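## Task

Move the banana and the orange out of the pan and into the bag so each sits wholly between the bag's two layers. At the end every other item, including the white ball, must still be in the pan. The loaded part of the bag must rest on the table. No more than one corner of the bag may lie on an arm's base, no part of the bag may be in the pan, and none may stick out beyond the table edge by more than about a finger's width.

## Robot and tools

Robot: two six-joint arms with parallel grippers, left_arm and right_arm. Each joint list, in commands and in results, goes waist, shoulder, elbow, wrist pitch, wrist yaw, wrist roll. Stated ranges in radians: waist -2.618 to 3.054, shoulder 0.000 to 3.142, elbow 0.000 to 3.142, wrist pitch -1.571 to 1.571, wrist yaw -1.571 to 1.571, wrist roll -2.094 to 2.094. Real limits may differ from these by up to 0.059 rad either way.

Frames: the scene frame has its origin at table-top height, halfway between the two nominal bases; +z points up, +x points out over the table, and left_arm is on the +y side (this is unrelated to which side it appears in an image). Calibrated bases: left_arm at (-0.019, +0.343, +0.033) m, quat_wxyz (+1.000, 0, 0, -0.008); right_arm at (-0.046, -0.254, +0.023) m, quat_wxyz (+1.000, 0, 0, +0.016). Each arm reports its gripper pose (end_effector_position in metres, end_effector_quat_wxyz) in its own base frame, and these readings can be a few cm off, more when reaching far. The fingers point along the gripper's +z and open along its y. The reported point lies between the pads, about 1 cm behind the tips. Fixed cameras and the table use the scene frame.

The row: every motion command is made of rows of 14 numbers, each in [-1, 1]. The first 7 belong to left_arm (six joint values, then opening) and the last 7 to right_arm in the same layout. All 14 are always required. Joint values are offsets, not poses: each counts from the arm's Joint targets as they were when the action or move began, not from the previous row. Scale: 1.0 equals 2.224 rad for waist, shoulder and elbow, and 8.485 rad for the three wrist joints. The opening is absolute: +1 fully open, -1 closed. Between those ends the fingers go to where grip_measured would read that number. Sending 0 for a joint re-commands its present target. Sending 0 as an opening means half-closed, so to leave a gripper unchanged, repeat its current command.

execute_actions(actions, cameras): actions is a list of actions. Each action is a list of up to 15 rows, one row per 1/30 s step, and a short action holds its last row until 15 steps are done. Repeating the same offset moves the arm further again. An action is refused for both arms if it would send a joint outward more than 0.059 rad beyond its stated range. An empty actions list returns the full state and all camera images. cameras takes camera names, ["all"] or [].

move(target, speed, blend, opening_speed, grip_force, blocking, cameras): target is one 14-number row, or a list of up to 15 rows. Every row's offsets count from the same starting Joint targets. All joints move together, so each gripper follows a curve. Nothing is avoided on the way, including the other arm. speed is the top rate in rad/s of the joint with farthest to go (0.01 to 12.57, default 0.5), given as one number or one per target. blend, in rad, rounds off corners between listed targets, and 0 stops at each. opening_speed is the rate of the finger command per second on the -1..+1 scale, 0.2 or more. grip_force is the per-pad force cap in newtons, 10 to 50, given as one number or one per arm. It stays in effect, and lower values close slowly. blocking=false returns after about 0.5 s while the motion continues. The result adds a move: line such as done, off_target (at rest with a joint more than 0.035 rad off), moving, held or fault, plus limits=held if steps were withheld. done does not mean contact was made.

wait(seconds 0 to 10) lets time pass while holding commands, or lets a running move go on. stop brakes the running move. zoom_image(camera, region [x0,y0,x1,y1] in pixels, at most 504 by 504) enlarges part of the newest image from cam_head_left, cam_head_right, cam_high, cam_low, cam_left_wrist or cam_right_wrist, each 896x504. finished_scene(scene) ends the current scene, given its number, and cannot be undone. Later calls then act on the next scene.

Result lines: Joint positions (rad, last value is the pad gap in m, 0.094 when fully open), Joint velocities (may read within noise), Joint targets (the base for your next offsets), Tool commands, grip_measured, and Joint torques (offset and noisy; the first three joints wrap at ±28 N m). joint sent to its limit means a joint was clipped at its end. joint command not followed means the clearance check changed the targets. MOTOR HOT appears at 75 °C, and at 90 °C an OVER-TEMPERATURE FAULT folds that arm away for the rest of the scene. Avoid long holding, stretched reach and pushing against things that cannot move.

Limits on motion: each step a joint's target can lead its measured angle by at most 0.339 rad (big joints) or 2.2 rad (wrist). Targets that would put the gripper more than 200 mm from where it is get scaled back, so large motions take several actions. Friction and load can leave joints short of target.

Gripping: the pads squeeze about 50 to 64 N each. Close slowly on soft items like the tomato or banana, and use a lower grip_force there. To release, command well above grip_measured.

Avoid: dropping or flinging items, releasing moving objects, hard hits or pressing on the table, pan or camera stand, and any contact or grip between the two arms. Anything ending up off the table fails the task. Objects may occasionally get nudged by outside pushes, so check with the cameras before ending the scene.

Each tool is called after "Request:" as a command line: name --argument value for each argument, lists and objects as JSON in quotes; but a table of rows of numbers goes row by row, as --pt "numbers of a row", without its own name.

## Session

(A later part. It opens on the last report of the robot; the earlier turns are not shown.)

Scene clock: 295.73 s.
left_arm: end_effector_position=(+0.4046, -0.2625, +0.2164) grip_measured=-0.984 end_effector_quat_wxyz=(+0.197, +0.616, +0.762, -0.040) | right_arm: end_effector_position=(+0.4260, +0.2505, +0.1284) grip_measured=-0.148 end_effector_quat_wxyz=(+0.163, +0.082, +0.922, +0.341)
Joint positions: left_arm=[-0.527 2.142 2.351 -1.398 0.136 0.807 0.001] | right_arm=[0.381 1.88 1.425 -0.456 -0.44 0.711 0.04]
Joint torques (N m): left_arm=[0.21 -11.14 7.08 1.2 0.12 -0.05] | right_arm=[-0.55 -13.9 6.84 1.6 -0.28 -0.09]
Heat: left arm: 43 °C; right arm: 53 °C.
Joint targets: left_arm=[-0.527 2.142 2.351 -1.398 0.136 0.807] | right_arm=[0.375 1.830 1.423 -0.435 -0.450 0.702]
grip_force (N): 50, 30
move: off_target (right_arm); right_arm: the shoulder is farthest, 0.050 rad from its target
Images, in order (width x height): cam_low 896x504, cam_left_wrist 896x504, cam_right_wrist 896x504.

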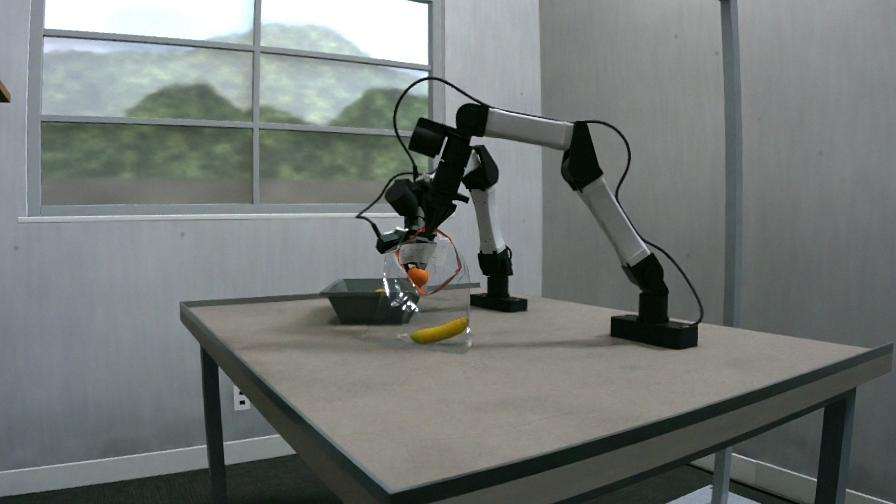

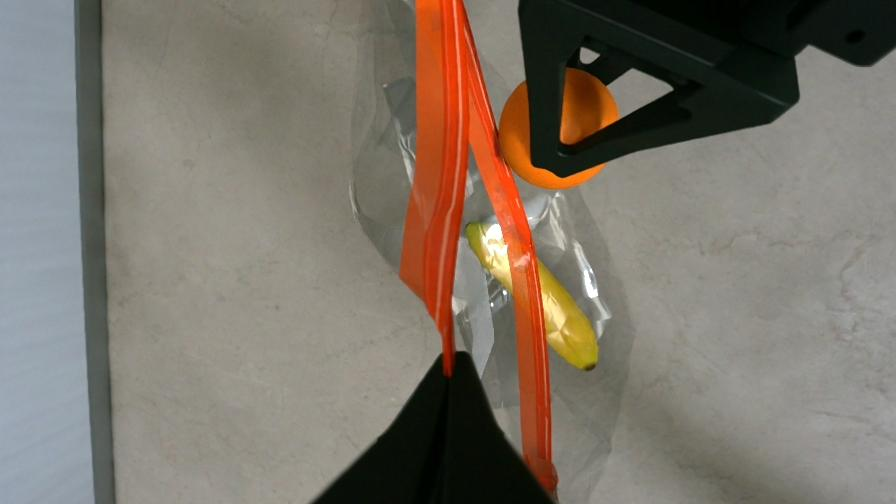

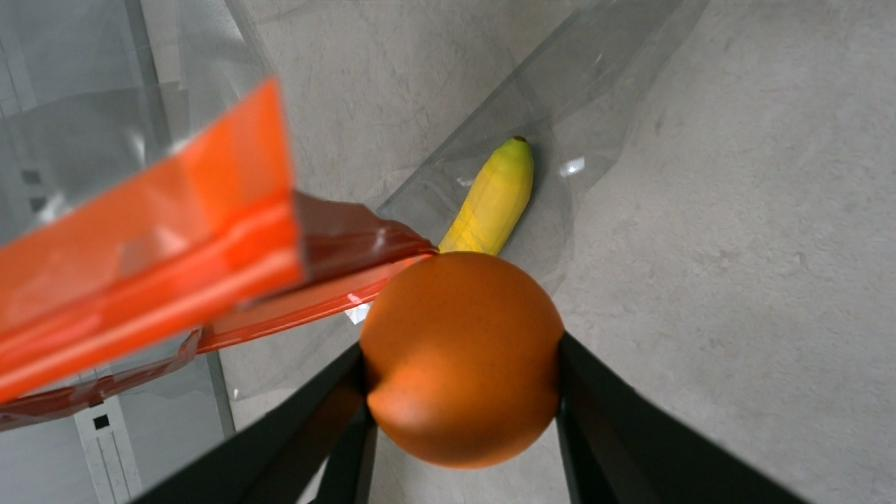

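Request:
move --pt "0 0 0 0 0 0 -1 -0.01 -0.14 -0.08 0 0 0 -0.15" --pt "0 0 0 0 0 0 -1 0.0755 -0.1677 -0.1281 0.0018 0.053 0.0236 -0.15" --speed 0.4 --blend 0.03 --cameras '["cam_low","cam_left_wrist","cam_right_wrist"]'

Request:
zoom_image --camera "cam_low" --region '[360, 210, 500, 360]'

Scene clock: 299.93 s.
left_arm: end_effector_position=(+0.4046, -0.2625, +0.2164) grip_measured=-0.984 end_effector_quat_wxyz=(+0.197, +0.616, +0.762, -0.040) | right_arm: end_effector_position=(+0.3633, +0.2188, +0.1722) grip_measured=-0.146 end_effector_quat_wxyz=(+0.283, +0.163, +0.911, +0.253)
Joint positions: left_arm=[-0.527 2.142 2.351 -1.398 0.136 0.807 0.001] | right_arm=[0.537 1.492 1.141 -0.441 -0.012 0.895 0.04]
Joint torques (N m): left_arm=[0.2 -11.1 6.99 1.2 0.12 -0.06] | right_arm=[0.54 -9.47 6.99 1.75 0.09 0.09]
Heat: left arm: 43 °C; right arm: 53 °C.
Joint targets: left_arm=[-0.527 2.142 2.351 -1.398 0.136 0.807] | right_arm=[0.543 1.457 1.138 -0.420 -0.001 0.902]
grip_force (N): 50, 30
move: done
Images, in order (width x height): cam_low 896x504, cam_left_wrist 896x504, cam_right_wrist 896x504.

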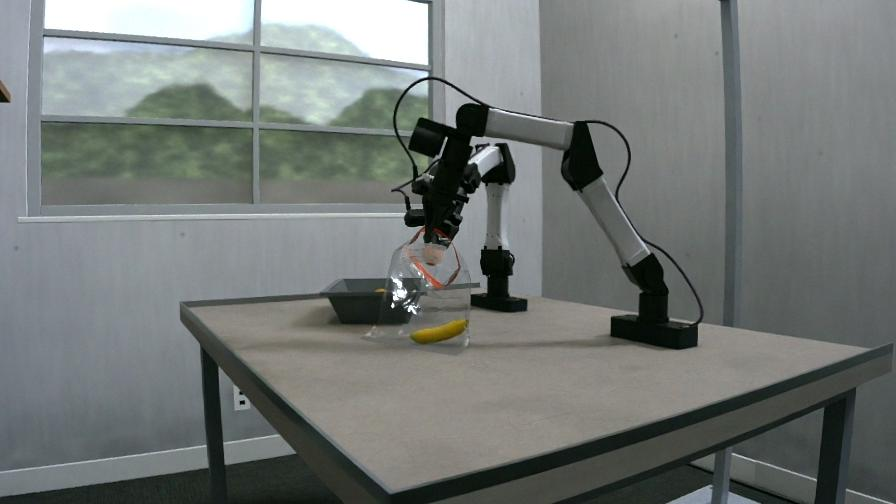

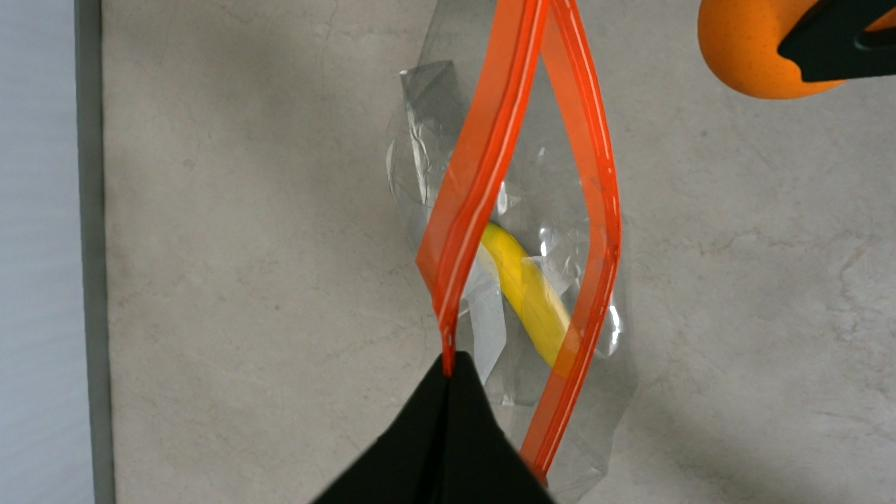

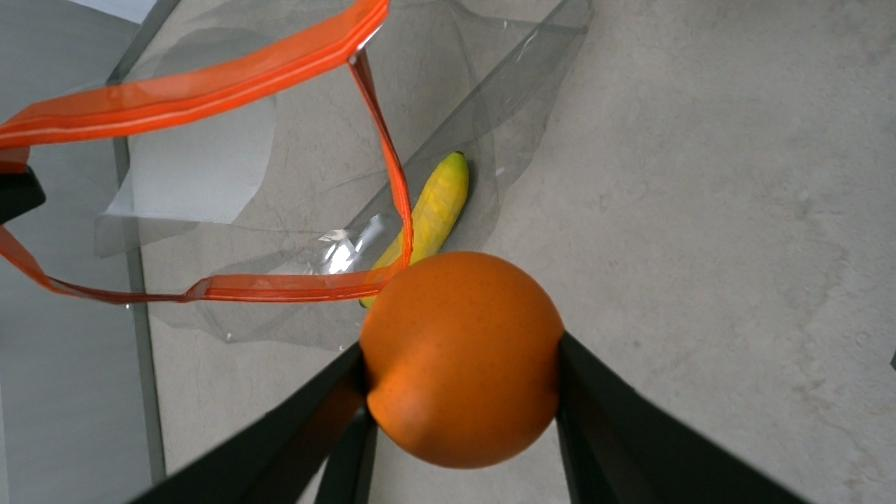

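Scaled by 3.360 from the camera's 896x504 image, which has a finer 1280x720 frame.

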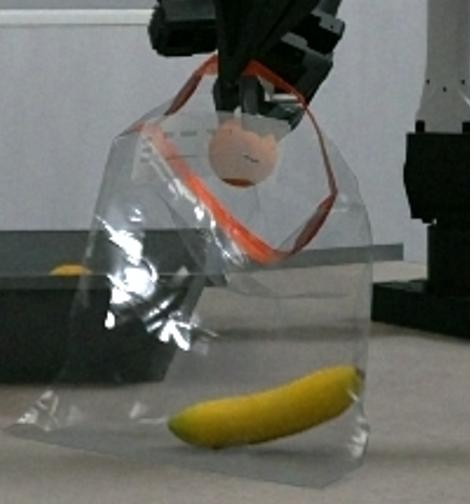

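Request:
move --pt "0 0 0 0 0 0 -1 0.0436 0.0863 0.076 0.0026 0 0.0236 -0.15" --pt "0 0 0 0 0 0 -1 0.0261 0.1542 0.1277 0.0068 0 0.0236 -0.15" --speed '[0.3,0.2]' --blend 0.01 --cameras '["cam_low","cam_left_wrist","cam_right_wrist"]'

Request:
zoom_image --camera "cam_low" --region '[360, 210, 500, 360]'

Scene clock: 303.63 s.
left_arm: end_effector_position=(+0.4046, -0.2625, +0.2164) grip_measured=-0.984 end_effector_quat_wxyz=(+0.197, +0.616, +0.762, -0.040) | right_arm: end_effector_position=(+0.4055, +0.2869, +0.1585) grip_measured=-0.150 end_effector_quat_wxyz=(+0.249, +0.219, +0.897, +0.292)
Joint positions: left_arm=[-0.527 2.142 2.351 -1.398 0.136 0.807 0.001] | right_arm=[0.612 1.768 1.373 -0.388 -0.01 1.096 0.04]
Joint torques (N m): left_arm=[0.23 -11.12 7.06 1.21 0.13 -0.05] | right_arm=[-0.44 -7.95 10.26 1.81 0.09 0.08]
Heat: left arm: 43 °C; right arm: 52 °C.
Joint targets: left_arm=[-0.527 2.142 2.351 -1.398 0.136 0.807] | right_arm=[0.607 1.778 1.405 -0.368 -0.001 1.103]
grip_force (N): 50, 30
move: held (right_arm; a check stopped the path); path passed 1 of 2 targets; limits=held; right_arm: the elbow is farthest, 0.049 rad from its target
joint command not followed: on one or more control steps a check withheld the commanded joint targets of the right arm, and it was not sent them on those steps.
cause: the commanded joint targets, or the way to them, would bring a part of the robot too close to another arm (this arm's wrist (the part past the wrist pitch) and the left arm's wrist camera, at the place that arm is still heading or pushing toward).
Images, in order (width x height): cam_low 896x504, cam_left_wrist 896x504, cam_right_wrist 896x504.

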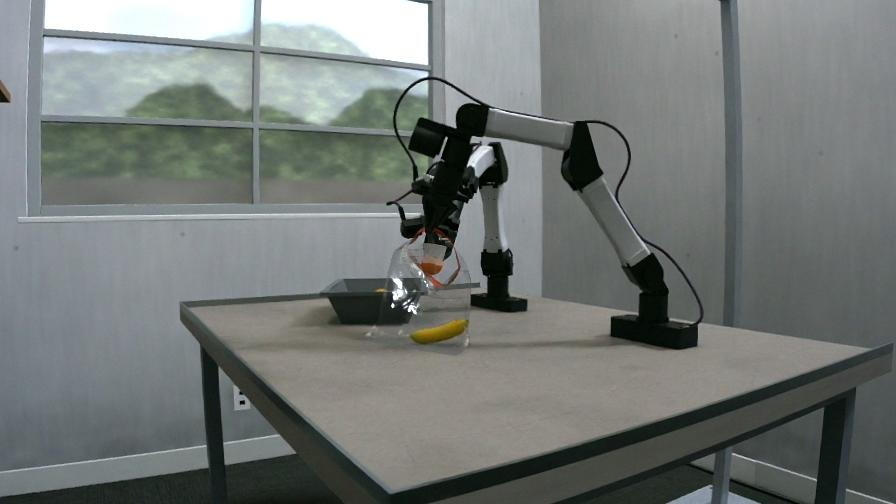

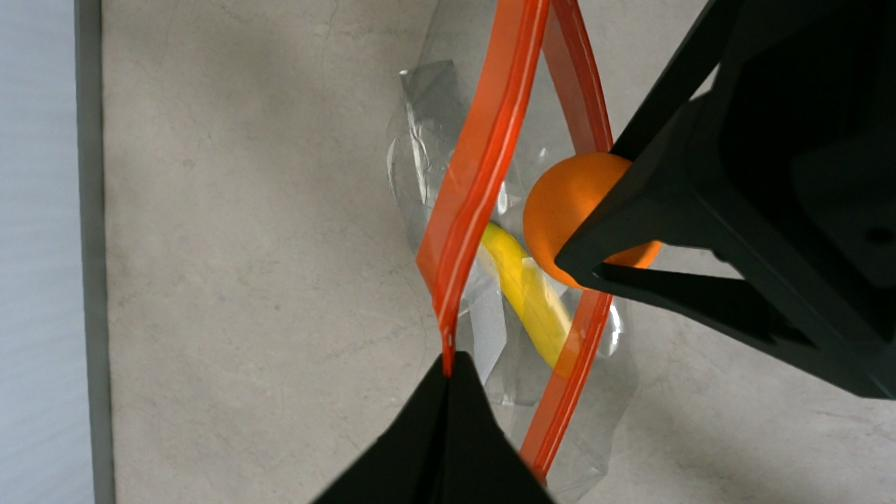

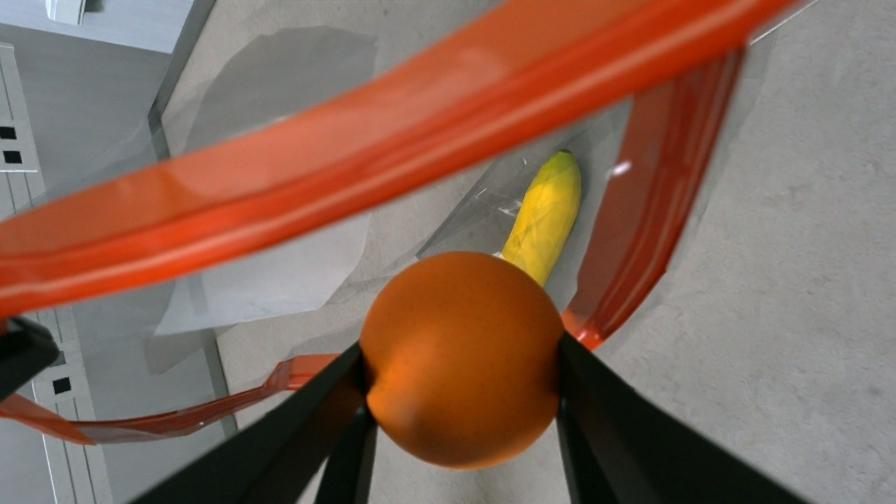

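Scaled by 3.360 from the camera's 896x504 image, which has a finer 1280x720 frame.

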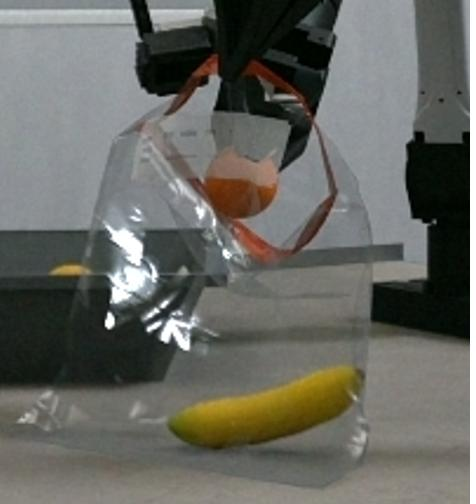

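Request:
move --pt "0 0 0 0 0 0 -1 -0.0769 0.018 0 0 -0.053 -0.0177 -0.15" --pt "0 0 0 0 0 0 -1 -0.0769 0.058 0.0171 -0.0014 -0.053 -0.0177 -0.15" --speed '[0.3,0.2]' --blend 0.01 --cameras '["cam_low","cam_left_wrist","cam_right_wrist"]'

Request:
zoom_image --camera "cam_low" --region '[360, 210, 500, 360]'

Scene clock: 304.63 s.
left_arm: end_effector_position=(+0.4046, -0.2625, +0.2164) grip_measured=-0.984 end_effector_quat_wxyz=(+0.197, +0.616, +0.762, -0.040) | right_arm: end_effector_position=(+0.4055, +0.2869, +0.1585) grip_measured=-0.149 end_effector_quat_wxyz=(+0.249, +0.219, +0.897, +0.292)
Joint positions: left_arm=[-0.527 2.142 2.351 -1.398 0.136 0.807 0.001] | right_arm=[0.612 1.768 1.373 -0.388 -0.01 1.096 0.04]
Joint torques (N m): left_arm=[0.2 -11.11 7.04 1.22 0.12 -0.05] | right_arm=[-0.53 -7.95 10.29 1.75 0.09 0.08]
Heat: left arm: 44 °C; right arm: 52 °C.
Joint targets: left_arm=[-0.527 2.142 2.351 -1.398 0.136 0.807] | right_arm=[0.607 1.778 1.405 -0.368 -0.001 1.103]
grip_force (N): 50, 30
move: held (right_arm; a check stopped the path); path passed 0 of 2 targets; limits=held; right_arm: the wrist yaw is farthest, 0.441 rad from its target
joint command not followed: on one or more control steps a check withheld the commanded joint targets of the right arm, and it was not sent them on those steps.
cause: the commanded joint targets, or the way to them, would bring a part of the robot too close to another arm (this arm's wrist (the part past the wrist pitch) and the left arm's wrist camera, at the place that arm is still heading or pushing toward).
Images, in order (width x height): cam_low 896x504, cam_left_wrist 896x504, cam_right_wrist 896x504.

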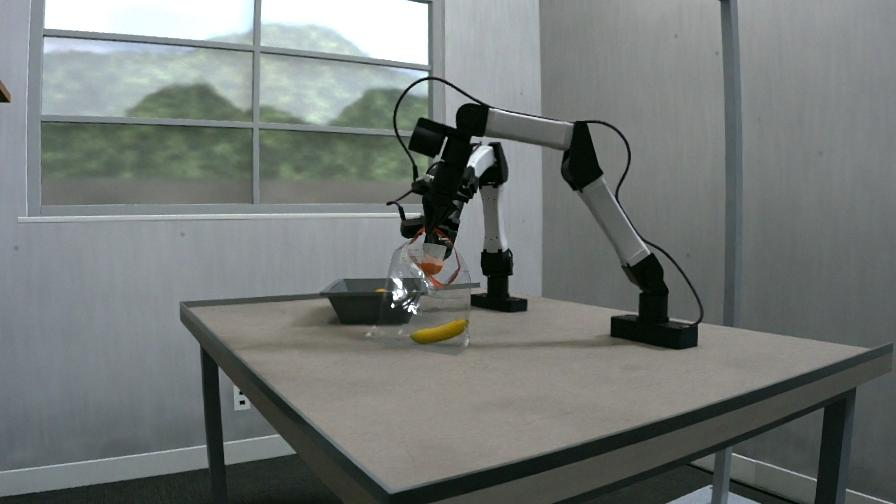

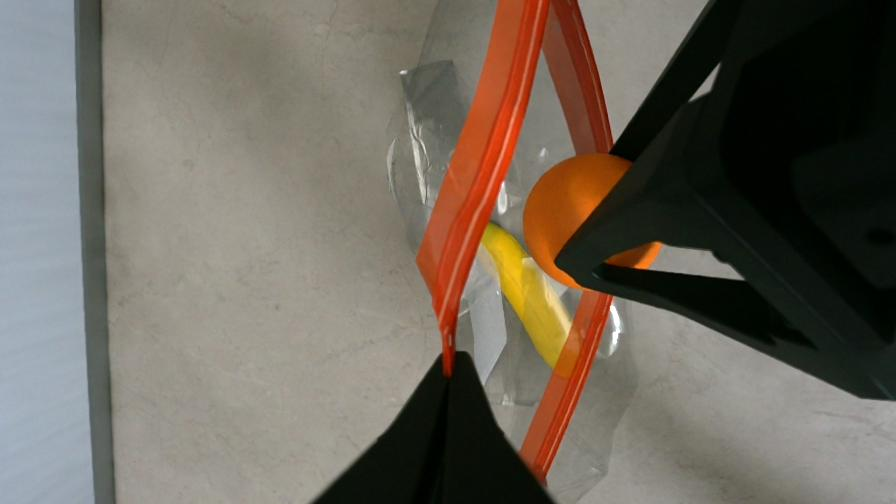

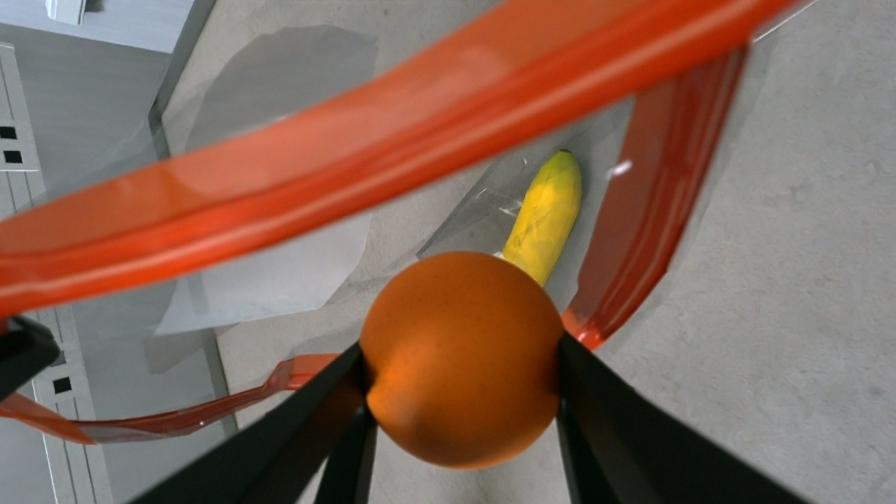

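Scaled by 3.360 from the camera's 896x504 image, which has a finer 1280x720 frame.

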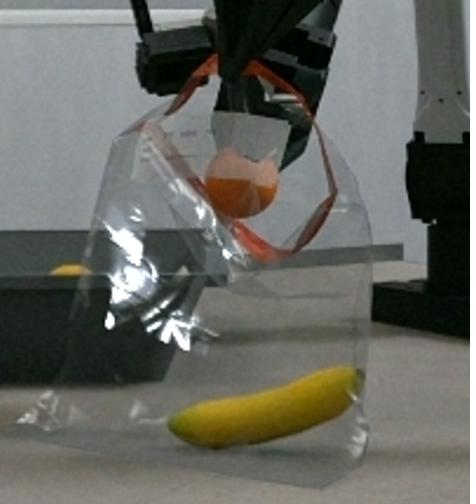

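Request:
move --pt "0 0 0 0 0 0 -1 -0.02 -0.008 -0.015 0 0 0 -0.15" --speed 0.2

Request:
move --pt "0 0 0 0 0 0 -1 -0.0569 0.01 -0.02 0 -0.04 -0.01 -0.15" --pt "0 0 0 0 0 0 -1 -0.0569 0.05 0.0171 -0.0014 -0.053 -0.0177 -0.15" --speed '[0.3,0.2]' --blend 0.01 --cameras '["cam_low","cam_left_wrist","cam_right_wrist"]'

Request:
zoom_image --camera "cam_low" --region '[360, 210, 500, 360]'

Scene clock: 305.53 s.
left_arm: end_effector_position=(+0.4046, -0.2625, +0.2164) grip_measured=-0.984 end_effector_quat_wxyz=(+0.197, +0.616, +0.762, -0.040) | right_arm: end_effector_position=(+0.4055, +0.2869, +0.1585) grip_measured=-0.146 end_effector_quat_wxyz=(+0.249, +0.219, +0.897, +0.292)
Joint positions: left_arm=[-0.527 2.142 2.351 -1.398 0.136 0.807 0.001] | right_arm=[0.612 1.768 1.373 -0.388 -0.01 1.096 0.04]
Joint torques (N m): left_arm=[0.23 -11.12 7.06 1.2 0.12 -0.06] | right_arm=[-0.83 -8.06 10.07 1.76 0.09 0.08]
Heat: left arm: 44 °C; right arm: 51 °C.
Joint targets: left_arm=[-0.527 2.142 2.351 -1.398 0.136 0.807] | right_arm=[0.604 1.777 1.403 -0.368 -0.001 1.103]
grip_force (N): 50, 30
move: held (right_arm; a check stopped the path); limits=held; right_arm: the waist is farthest, 0.050 rad from its target
joint command not followed: on one or more control steps a check withheld the commanded joint targets of the right arm, and it was not sent them on those steps.
cause: the commanded joint targets, or the way to them, would bring a part of the robot too close to another arm (this arm's wrist (the part past the wrist pitch) and the left arm's wrist camera, at the place that arm is still heading or pushing toward).

Scene clock: 306.03 s.
left_arm: end_effector_position=(+0.4046, -0.2625, +0.2164) grip_measured=-0.984 end_effector_quat_wxyz=(+0.197, +0.616, +0.762, -0.040) | right_arm: end_effector_position=(+0.4055, +0.2869, +0.1585) grip_measured=-0.150 end_effector_quat_wxyz=(+0.249, +0.219, +0.897, +0.292)
Joint positions: left_arm=[-0.527 2.142 2.351 -1.398 0.136 0.807 0.001] | right_arm=[0.612 1.768 1.373 -0.388 -0.01 1.096 0.04]
Joint torques (N m): left_arm=[0.18 -11.14 7.05 1.21 0.13 -0.05] | right_arm=[-0.85 -8.05 10.04 1.75 0.09 0.08]
Heat: left arm: 44 °C; right arm: 51 °C.
Joint targets: left_arm=[-0.527 2.142 2.351 -1.398 0.136 0.807] | right_arm=[0.604 1.777 1.403 -0.368 -0.001 1.103]
grip_force (N): 50, 30
move: held (right_arm; a check stopped the path); path passed 0 of 2 targets; limits=held; right_arm: the wrist yaw is farthest, 0.441 rad from its target
joint command not followed: on one or more control steps a check withheld the commanded joint targets of the right arm, and it was not sent them on those steps.
cause: the commanded joint targets, or the way to them, would bring a part of the robot too close to another arm (this arm's wrist (the part past the wrist pitch) and the left arm's wrist camera, at the place that arm is still heading or pushing toward).
Images, in order (width x height): cam_low 896x504, cam_left_wrist 896x504, cam_right_wrist 896x504.

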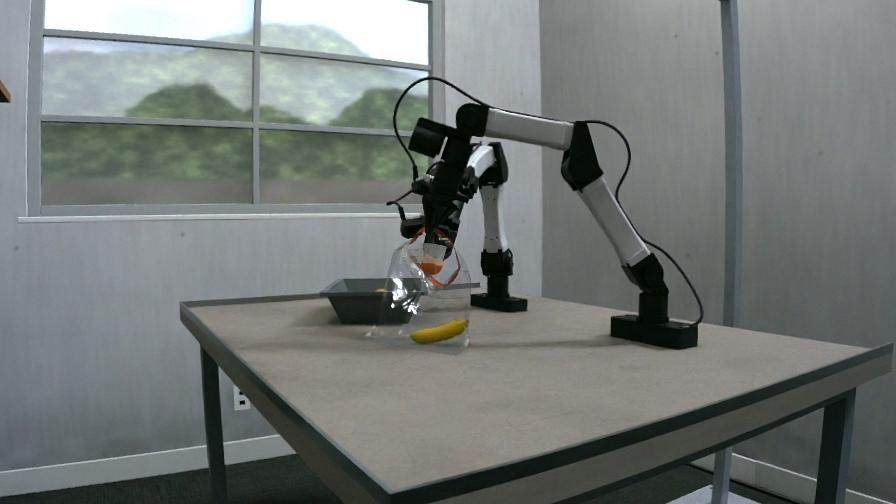

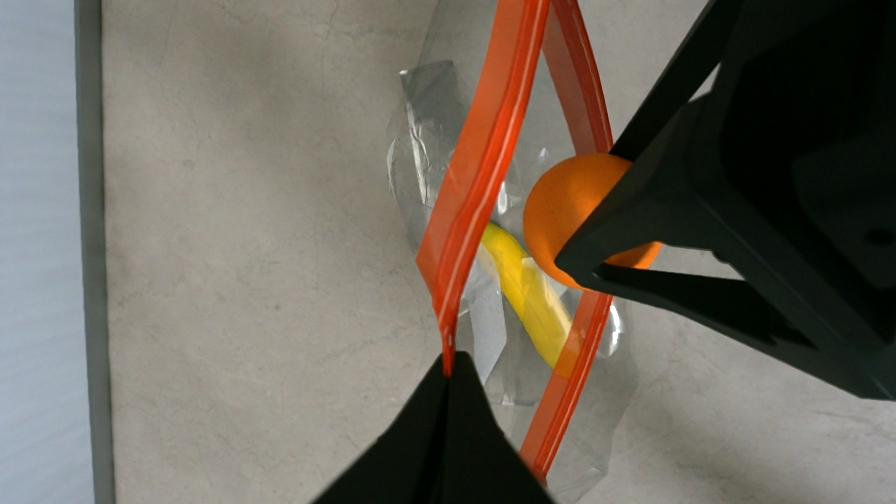

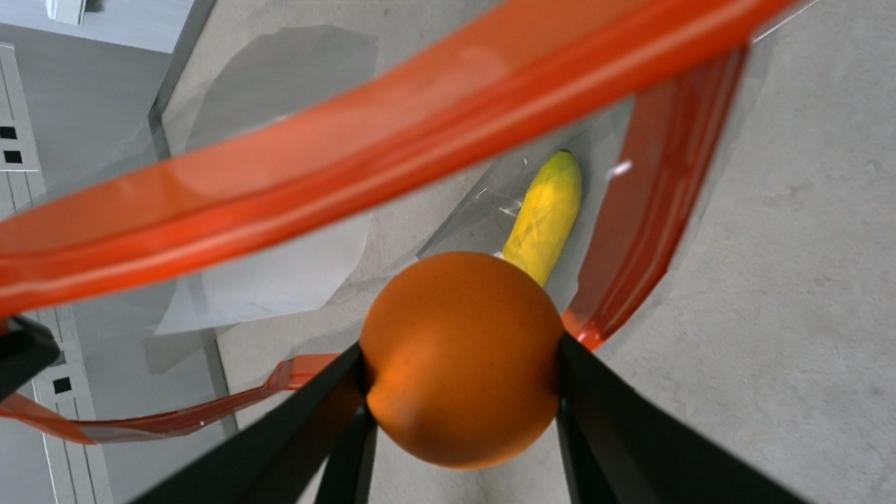

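Scaled by 3.360 from the camera's 896x504 image, which has a finer 1280x720 frame.

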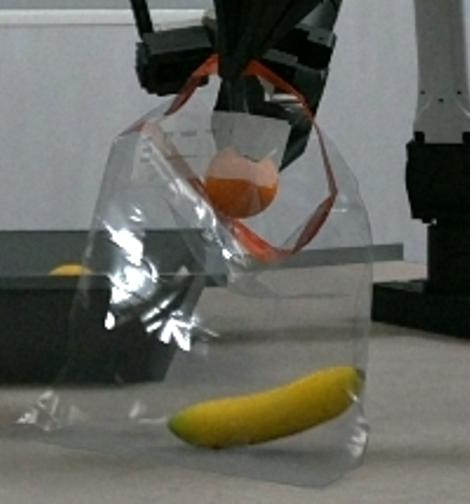

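Request:
move --pt "0 0 0 0 0 0 -1 0.0162 -0.0576 -0.0432 -0.0035 0 0 -0.15" --pt "0 0 0 0 0 0 -1 -0.0697 -0.0277 -0.0173 -0.0147 -0.053 -0.0177 -0.15" --speed '[0.3,0.3]' --blend 0.01 --cameras '["cam_low","cam_left_wrist","cam_right_wrist"]'

Scene clock: 309.53 s.
left_arm: end_effector_position=(+0.4046, -0.2625, +0.2164) grip_measured=-0.984 end_effector_quat_wxyz=(+0.197, +0.616, +0.762, -0.040) | right_arm: end_effector_position=(+0.3769, +0.2660, +0.1662) grip_measured=-0.146 end_effector_quat_wxyz=(+0.123, +0.157, +0.905, +0.375)
Joint positions: left_arm=[-0.527 2.142 2.351 -1.398 0.136 0.807 0.001] | right_arm=[0.453 1.704 1.334 -0.495 -0.44 0.962 0.04]
Joint torques (N m): left_arm=[0.2 -11.14 7.04 1.21 0.13 -0.05] | right_arm=[-0.44 -7.24 10.06 1.44 -0.24 -0.08]
Heat: left arm: 44 °C; right arm: 51 °C.
Joint targets: left_arm=[-0.527 2.142 2.351 -1.398 0.136 0.807] | right_arm=[0.448 1.715 1.364 -0.492 -0.451 0.953]
grip_force (N): 50, 30
move: done
Images, in order (width x height): cam_low 896x504, cam_left_wrist 896x504, cam_right_wrist 896x504.

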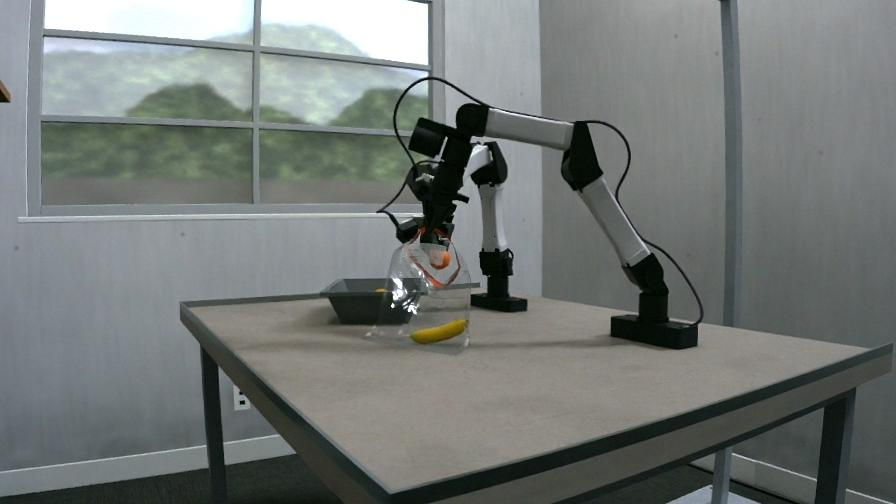

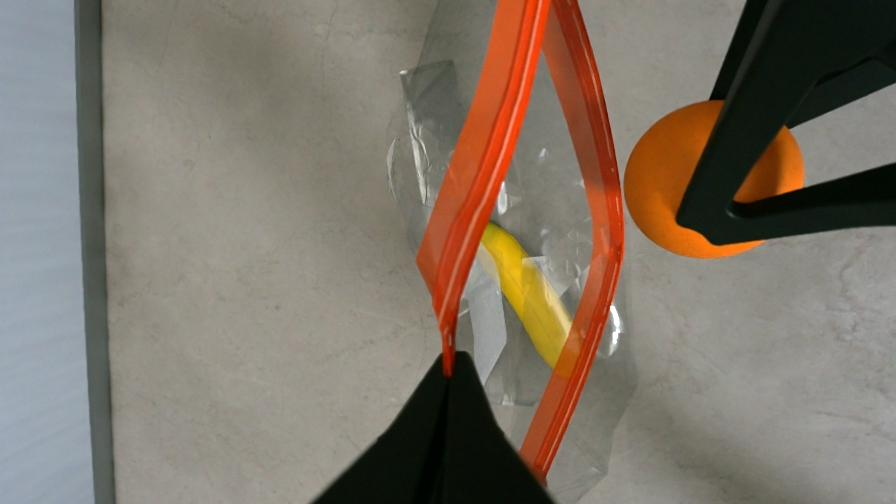

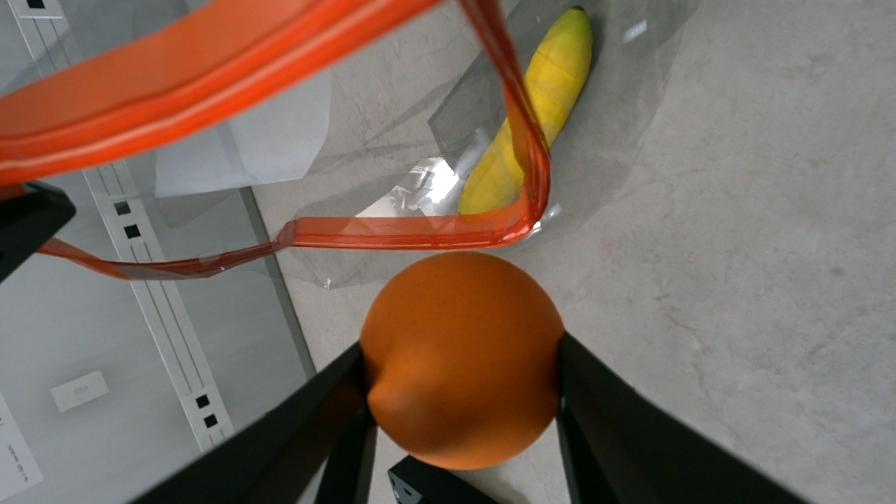

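Request:
move --pt "0 0 0 0 0 0 -1 0.001 0.0576 0.0342 0.0061 0 0 -0.15" --pt "0 0 0 0 0 0 -1 0.0027 0.0967 0.0126 0.022 0 0 -0.15" --speed '[0.2,0.2]' --blend 0.01 --cameras '["cam_low","cam_left_wrist","cam_right_wrist"]'

Request:
zoom_image --camera "cam_low" --region '[360, 210, 500, 360]'

Scene clock: 312.03 s.
left_arm: end_effector_position=(+0.4046, -0.2625, +0.2164) grip_measured=-0.984 end_effector_quat_wxyz=(+0.197, +0.616, +0.762, -0.040) | right_arm: end_effector_position=(+0.4212, +0.2878, +0.1160) grip_measured=-0.148 end_effector_quat_wxyz=(+0.128, +0.155, +0.904, +0.378)
Joint positions: left_arm=[-0.527 2.142 2.351 -1.398 0.136 0.807 0.001] | right_arm=[0.453 1.921 1.394 -0.326 -0.441 0.961 0.04]
Joint torques (N m): left_arm=[0.24 -11.12 7.06 1.21 0.12 -0.06] | right_arm=[0.14 -9.02 6.87 1.63 -0.27 -0.09]
Heat: left arm: 44 °C; right arm: 50 °C.
Joint targets: left_arm=[-0.527 2.142 2.351 -1.398 0.136 0.807] | right_arm=[0.454 1.930 1.393 -0.306 -0.451 0.953]
grip_force (N): 50, 30
move: done
Images, in order (width x height): cam_low 896x504, cam_left_wrist 896x504, cam_right_wrist 896x504.

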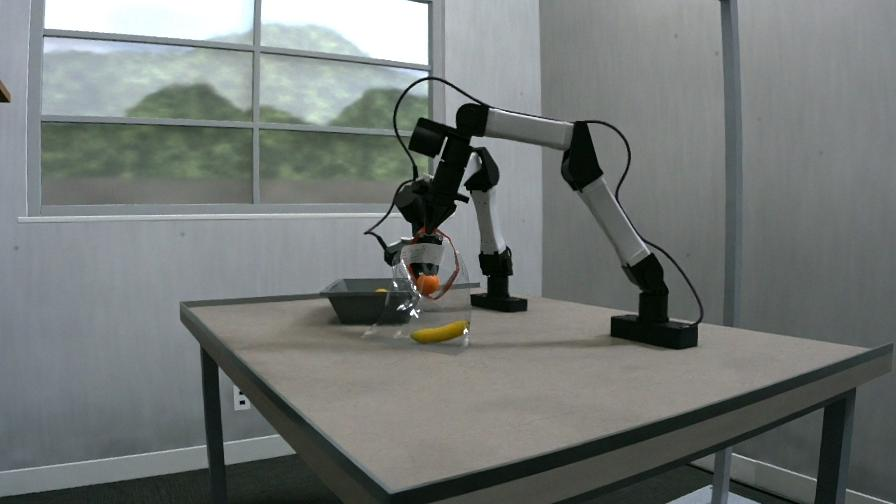

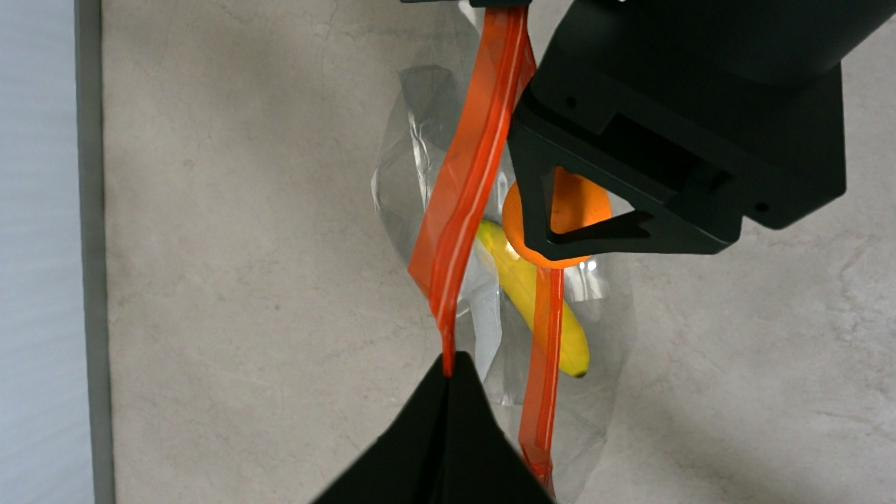

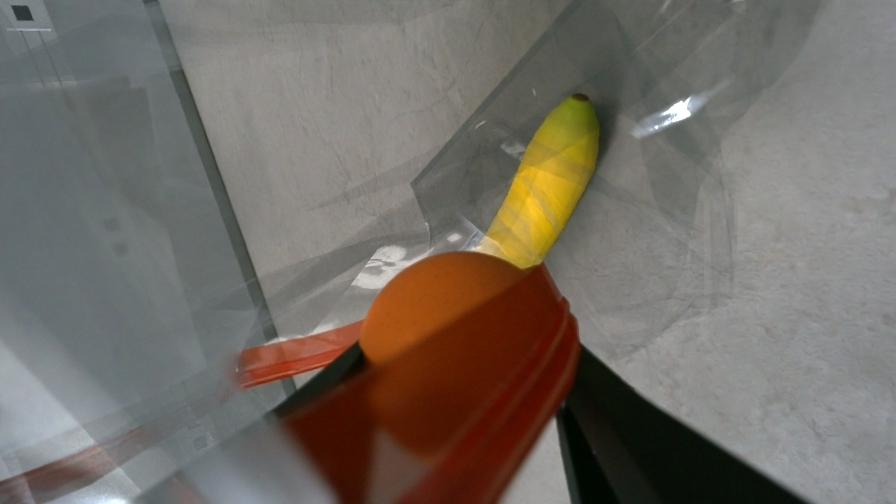

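Scaled by 3.360 from the camera's 896x504 image, which has a finer 1280x720 frame.

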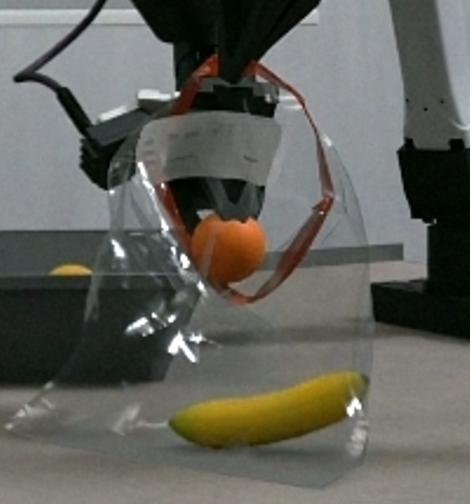

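Request:
move --pt "0 0 0 0 0 0 -1 -0.0039 0.0408 -0.0276 0.0179 0 0 -0.15" --speed 0.15 --cameras '["cam_low","cam_left_wrist","cam_right_wrist"]'

Request:
zoom_image --camera "cam_low" --region '[360, 210, 500, 360]'

Scene clock: 315.53 s.
left_arm: end_effector_position=(+0.4046, -0.2625, +0.2164) grip_measured=-0.984 end_effector_quat_wxyz=(+0.197, +0.616, +0.762, -0.040) | right_arm: end_effector_position=(+0.4298, +0.2923, +0.0738) grip_measured=-0.149 end_effector_quat_wxyz=(+0.130, +0.153, +0.902, +0.381)
Joint positions: left_arm=[-0.527 2.142 2.351 -1.398 0.136 0.807 0.001] | right_arm=[0.453 2.008 1.334 -0.17 -0.443 0.961 0.04]
Joint torques (N m): left_arm=[0.23 -11.08 7.04 1.21 0.13 -0.05] | right_arm=[-0.72 -9.2 6.43 1.6 -0.25 -0.09]
Heat: left arm: 44 °C; right arm: 50 °C.
Joint targets: left_arm=[-0.527 2.142 2.351 -1.398 0.136 0.807] | right_arm=[0.446 2.021 1.331 -0.154 -0.451 0.953]
grip_force (N): 50, 30
move: done
Images, in order (width x height): cam_low 896x504, cam_left_wrist 896x504, cam_right_wrist 896x504.

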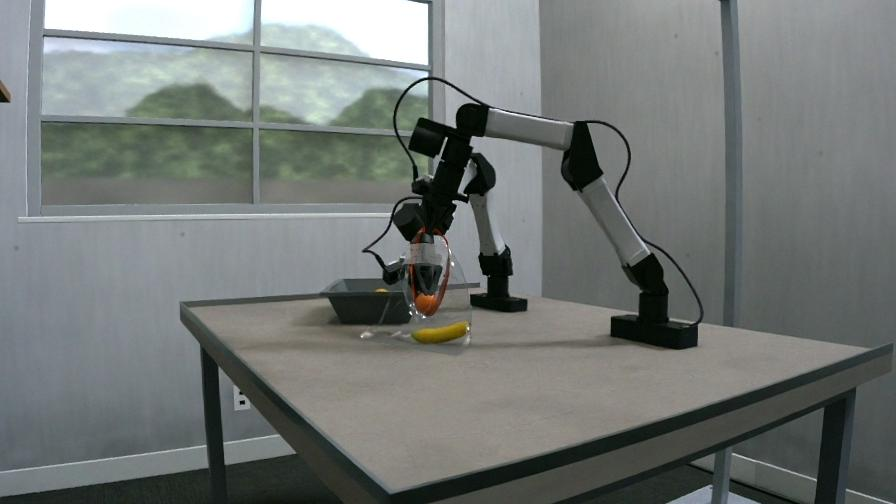

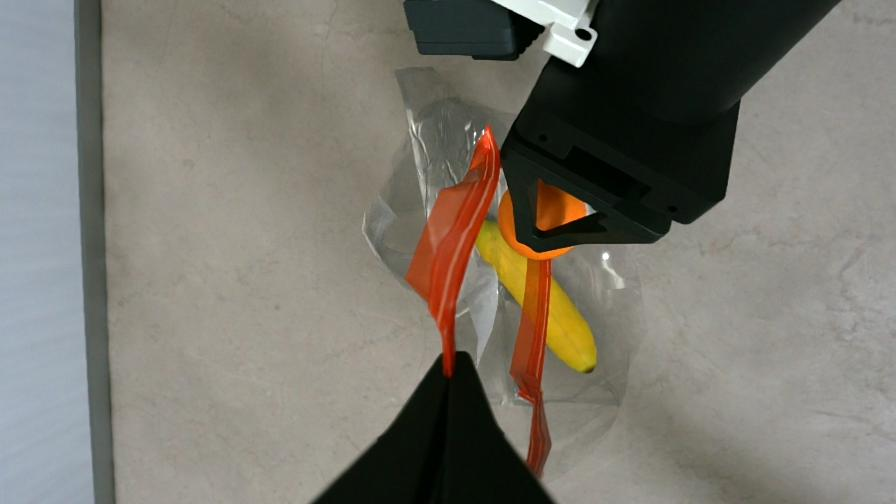

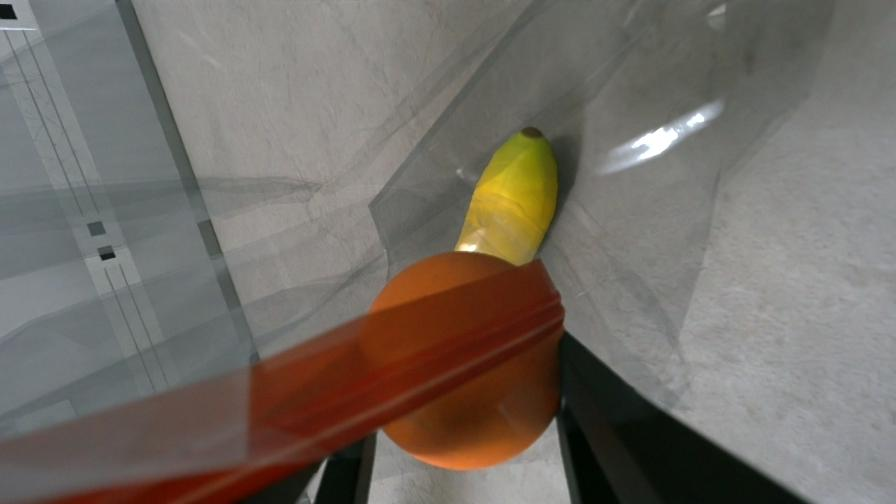

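Scaled by 3.360 from the camera's 896x504 image, which has a finer 1280x720 frame.

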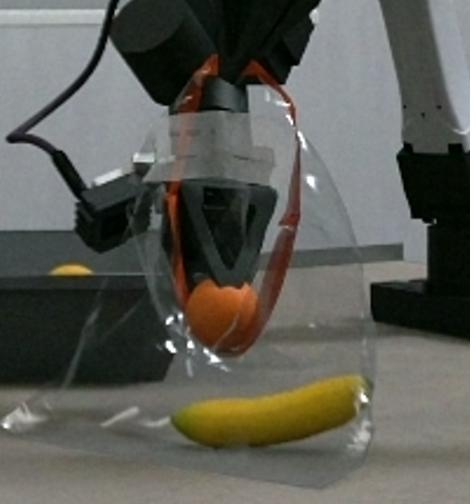

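Request:
zoom_image --camera "cam_left_wrist" --region '[420, 100, 700, 400]'

Request:
zoom_image --camera "cam_low" --region '[395, 260, 455, 330]'

Request:
zoom_image --camera "cam_right_wrist" --region '[200, 150, 700, 504]'

Scaled by 1.680 from the camera's 896x504 image, which has a finer 1280x720 frame.

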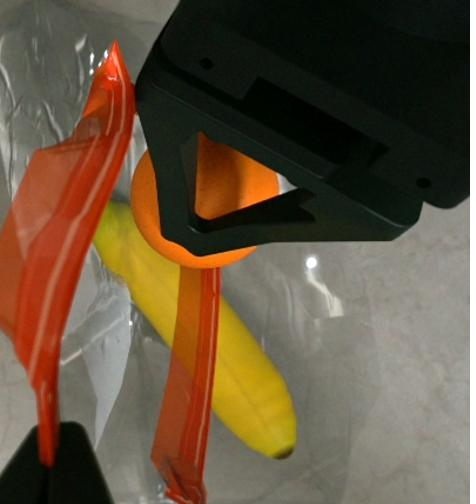

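Scaled by 7.200 from the camera's 896x504 image, which has a finer 1280x720 frame.

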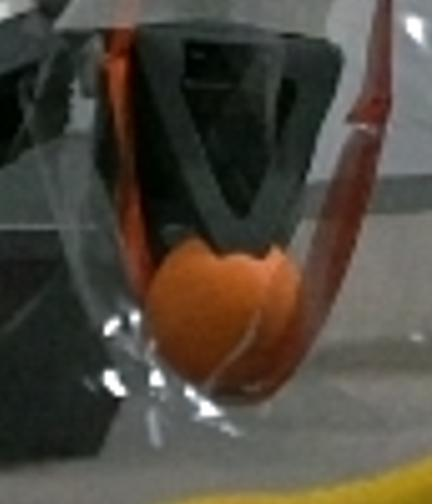

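Scaled by 1.008 from the camera's 896x504 image, which has a finer 1280x720 frame.

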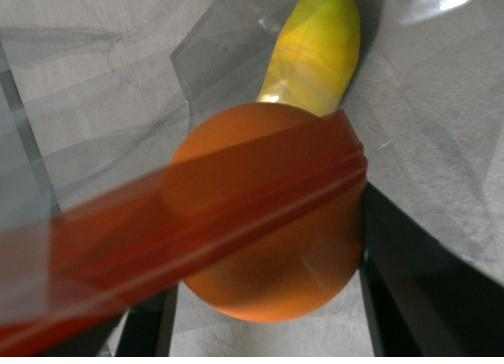

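Request:
move --pt "0 0 0 0 0 0 -1 0.0036 -0.0409 0.0279 -0.0179 0 0 -0.15" --pt "0 0 0 0 0 0 -1 0.0018 -0.08 0.049 -0.0338 0 0 -0.15" --pt "0 0 0 0 0 0 -1 0.0009 -0.1376 0.0148 -0.0398 0 0 -0.15" --pt "0 0 0 0 0 0 -1 -0.02 -0.2567 -0.09 -0.0408 0 0 -0.15" --speed '[0.2,0.25,0.3,0.5]' --blend 0.02 --cameras '["cam_low","cam_left_wrist"]'

Scene clock: 319.50 s.
left_arm: end_effector_position=(+0.4046, -0.2625, +0.2164) grip_measured=-0.984 end_effector_quat_wxyz=(+0.197, +0.616, +0.762, -0.040) | right_arm: end_effector_position=(+0.3367, +0.2269, +0.1775) grip_measured=-0.150 end_effector_quat_wxyz=(+0.137, +0.174, +0.899, +0.377)
Joint positions: left_arm=[-0.527 2.142 2.351 -1.398 0.136 0.807 0.001] | right_arm=[0.408 1.477 1.136 -0.507 -0.443 0.961 0.04]
Joint torques (N m): left_arm=[0.21 -11.12 7.04 1.2 0.13 -0.06] | right_arm=[-0.65 -8.51 6.58 1.54 -0.24 -0.09]
Heat: left arm: 44 °C; right arm: 50 °C.
Joint targets: left_arm=[-0.527 2.142 2.351 -1.398 0.136 0.807] | right_arm=[0.401 1.450 1.131 -0.500 -0.451 0.953]
grip_force (N): 50, 30
move: done
Images, in order (width x height): cam_low 896x504, cam_left_wrist 896x504.

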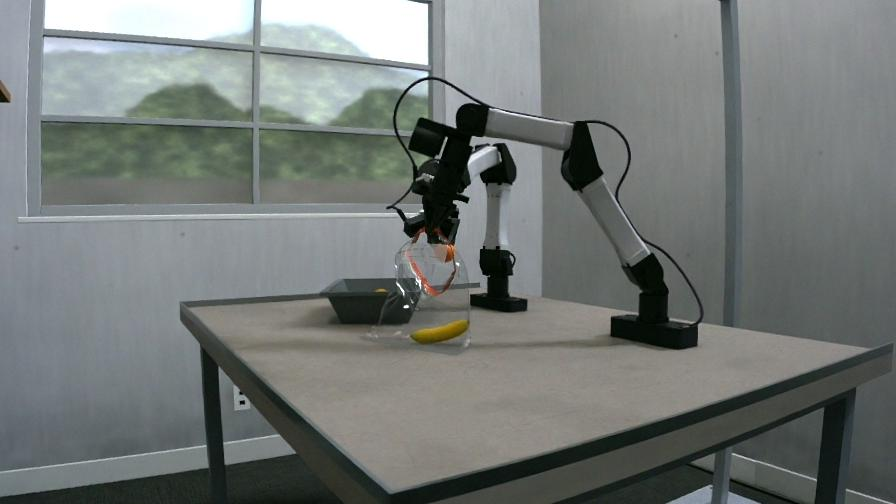

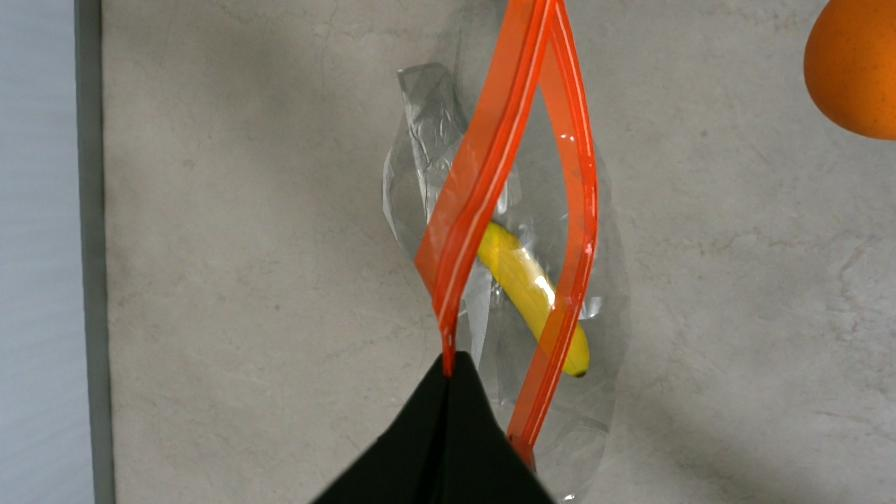

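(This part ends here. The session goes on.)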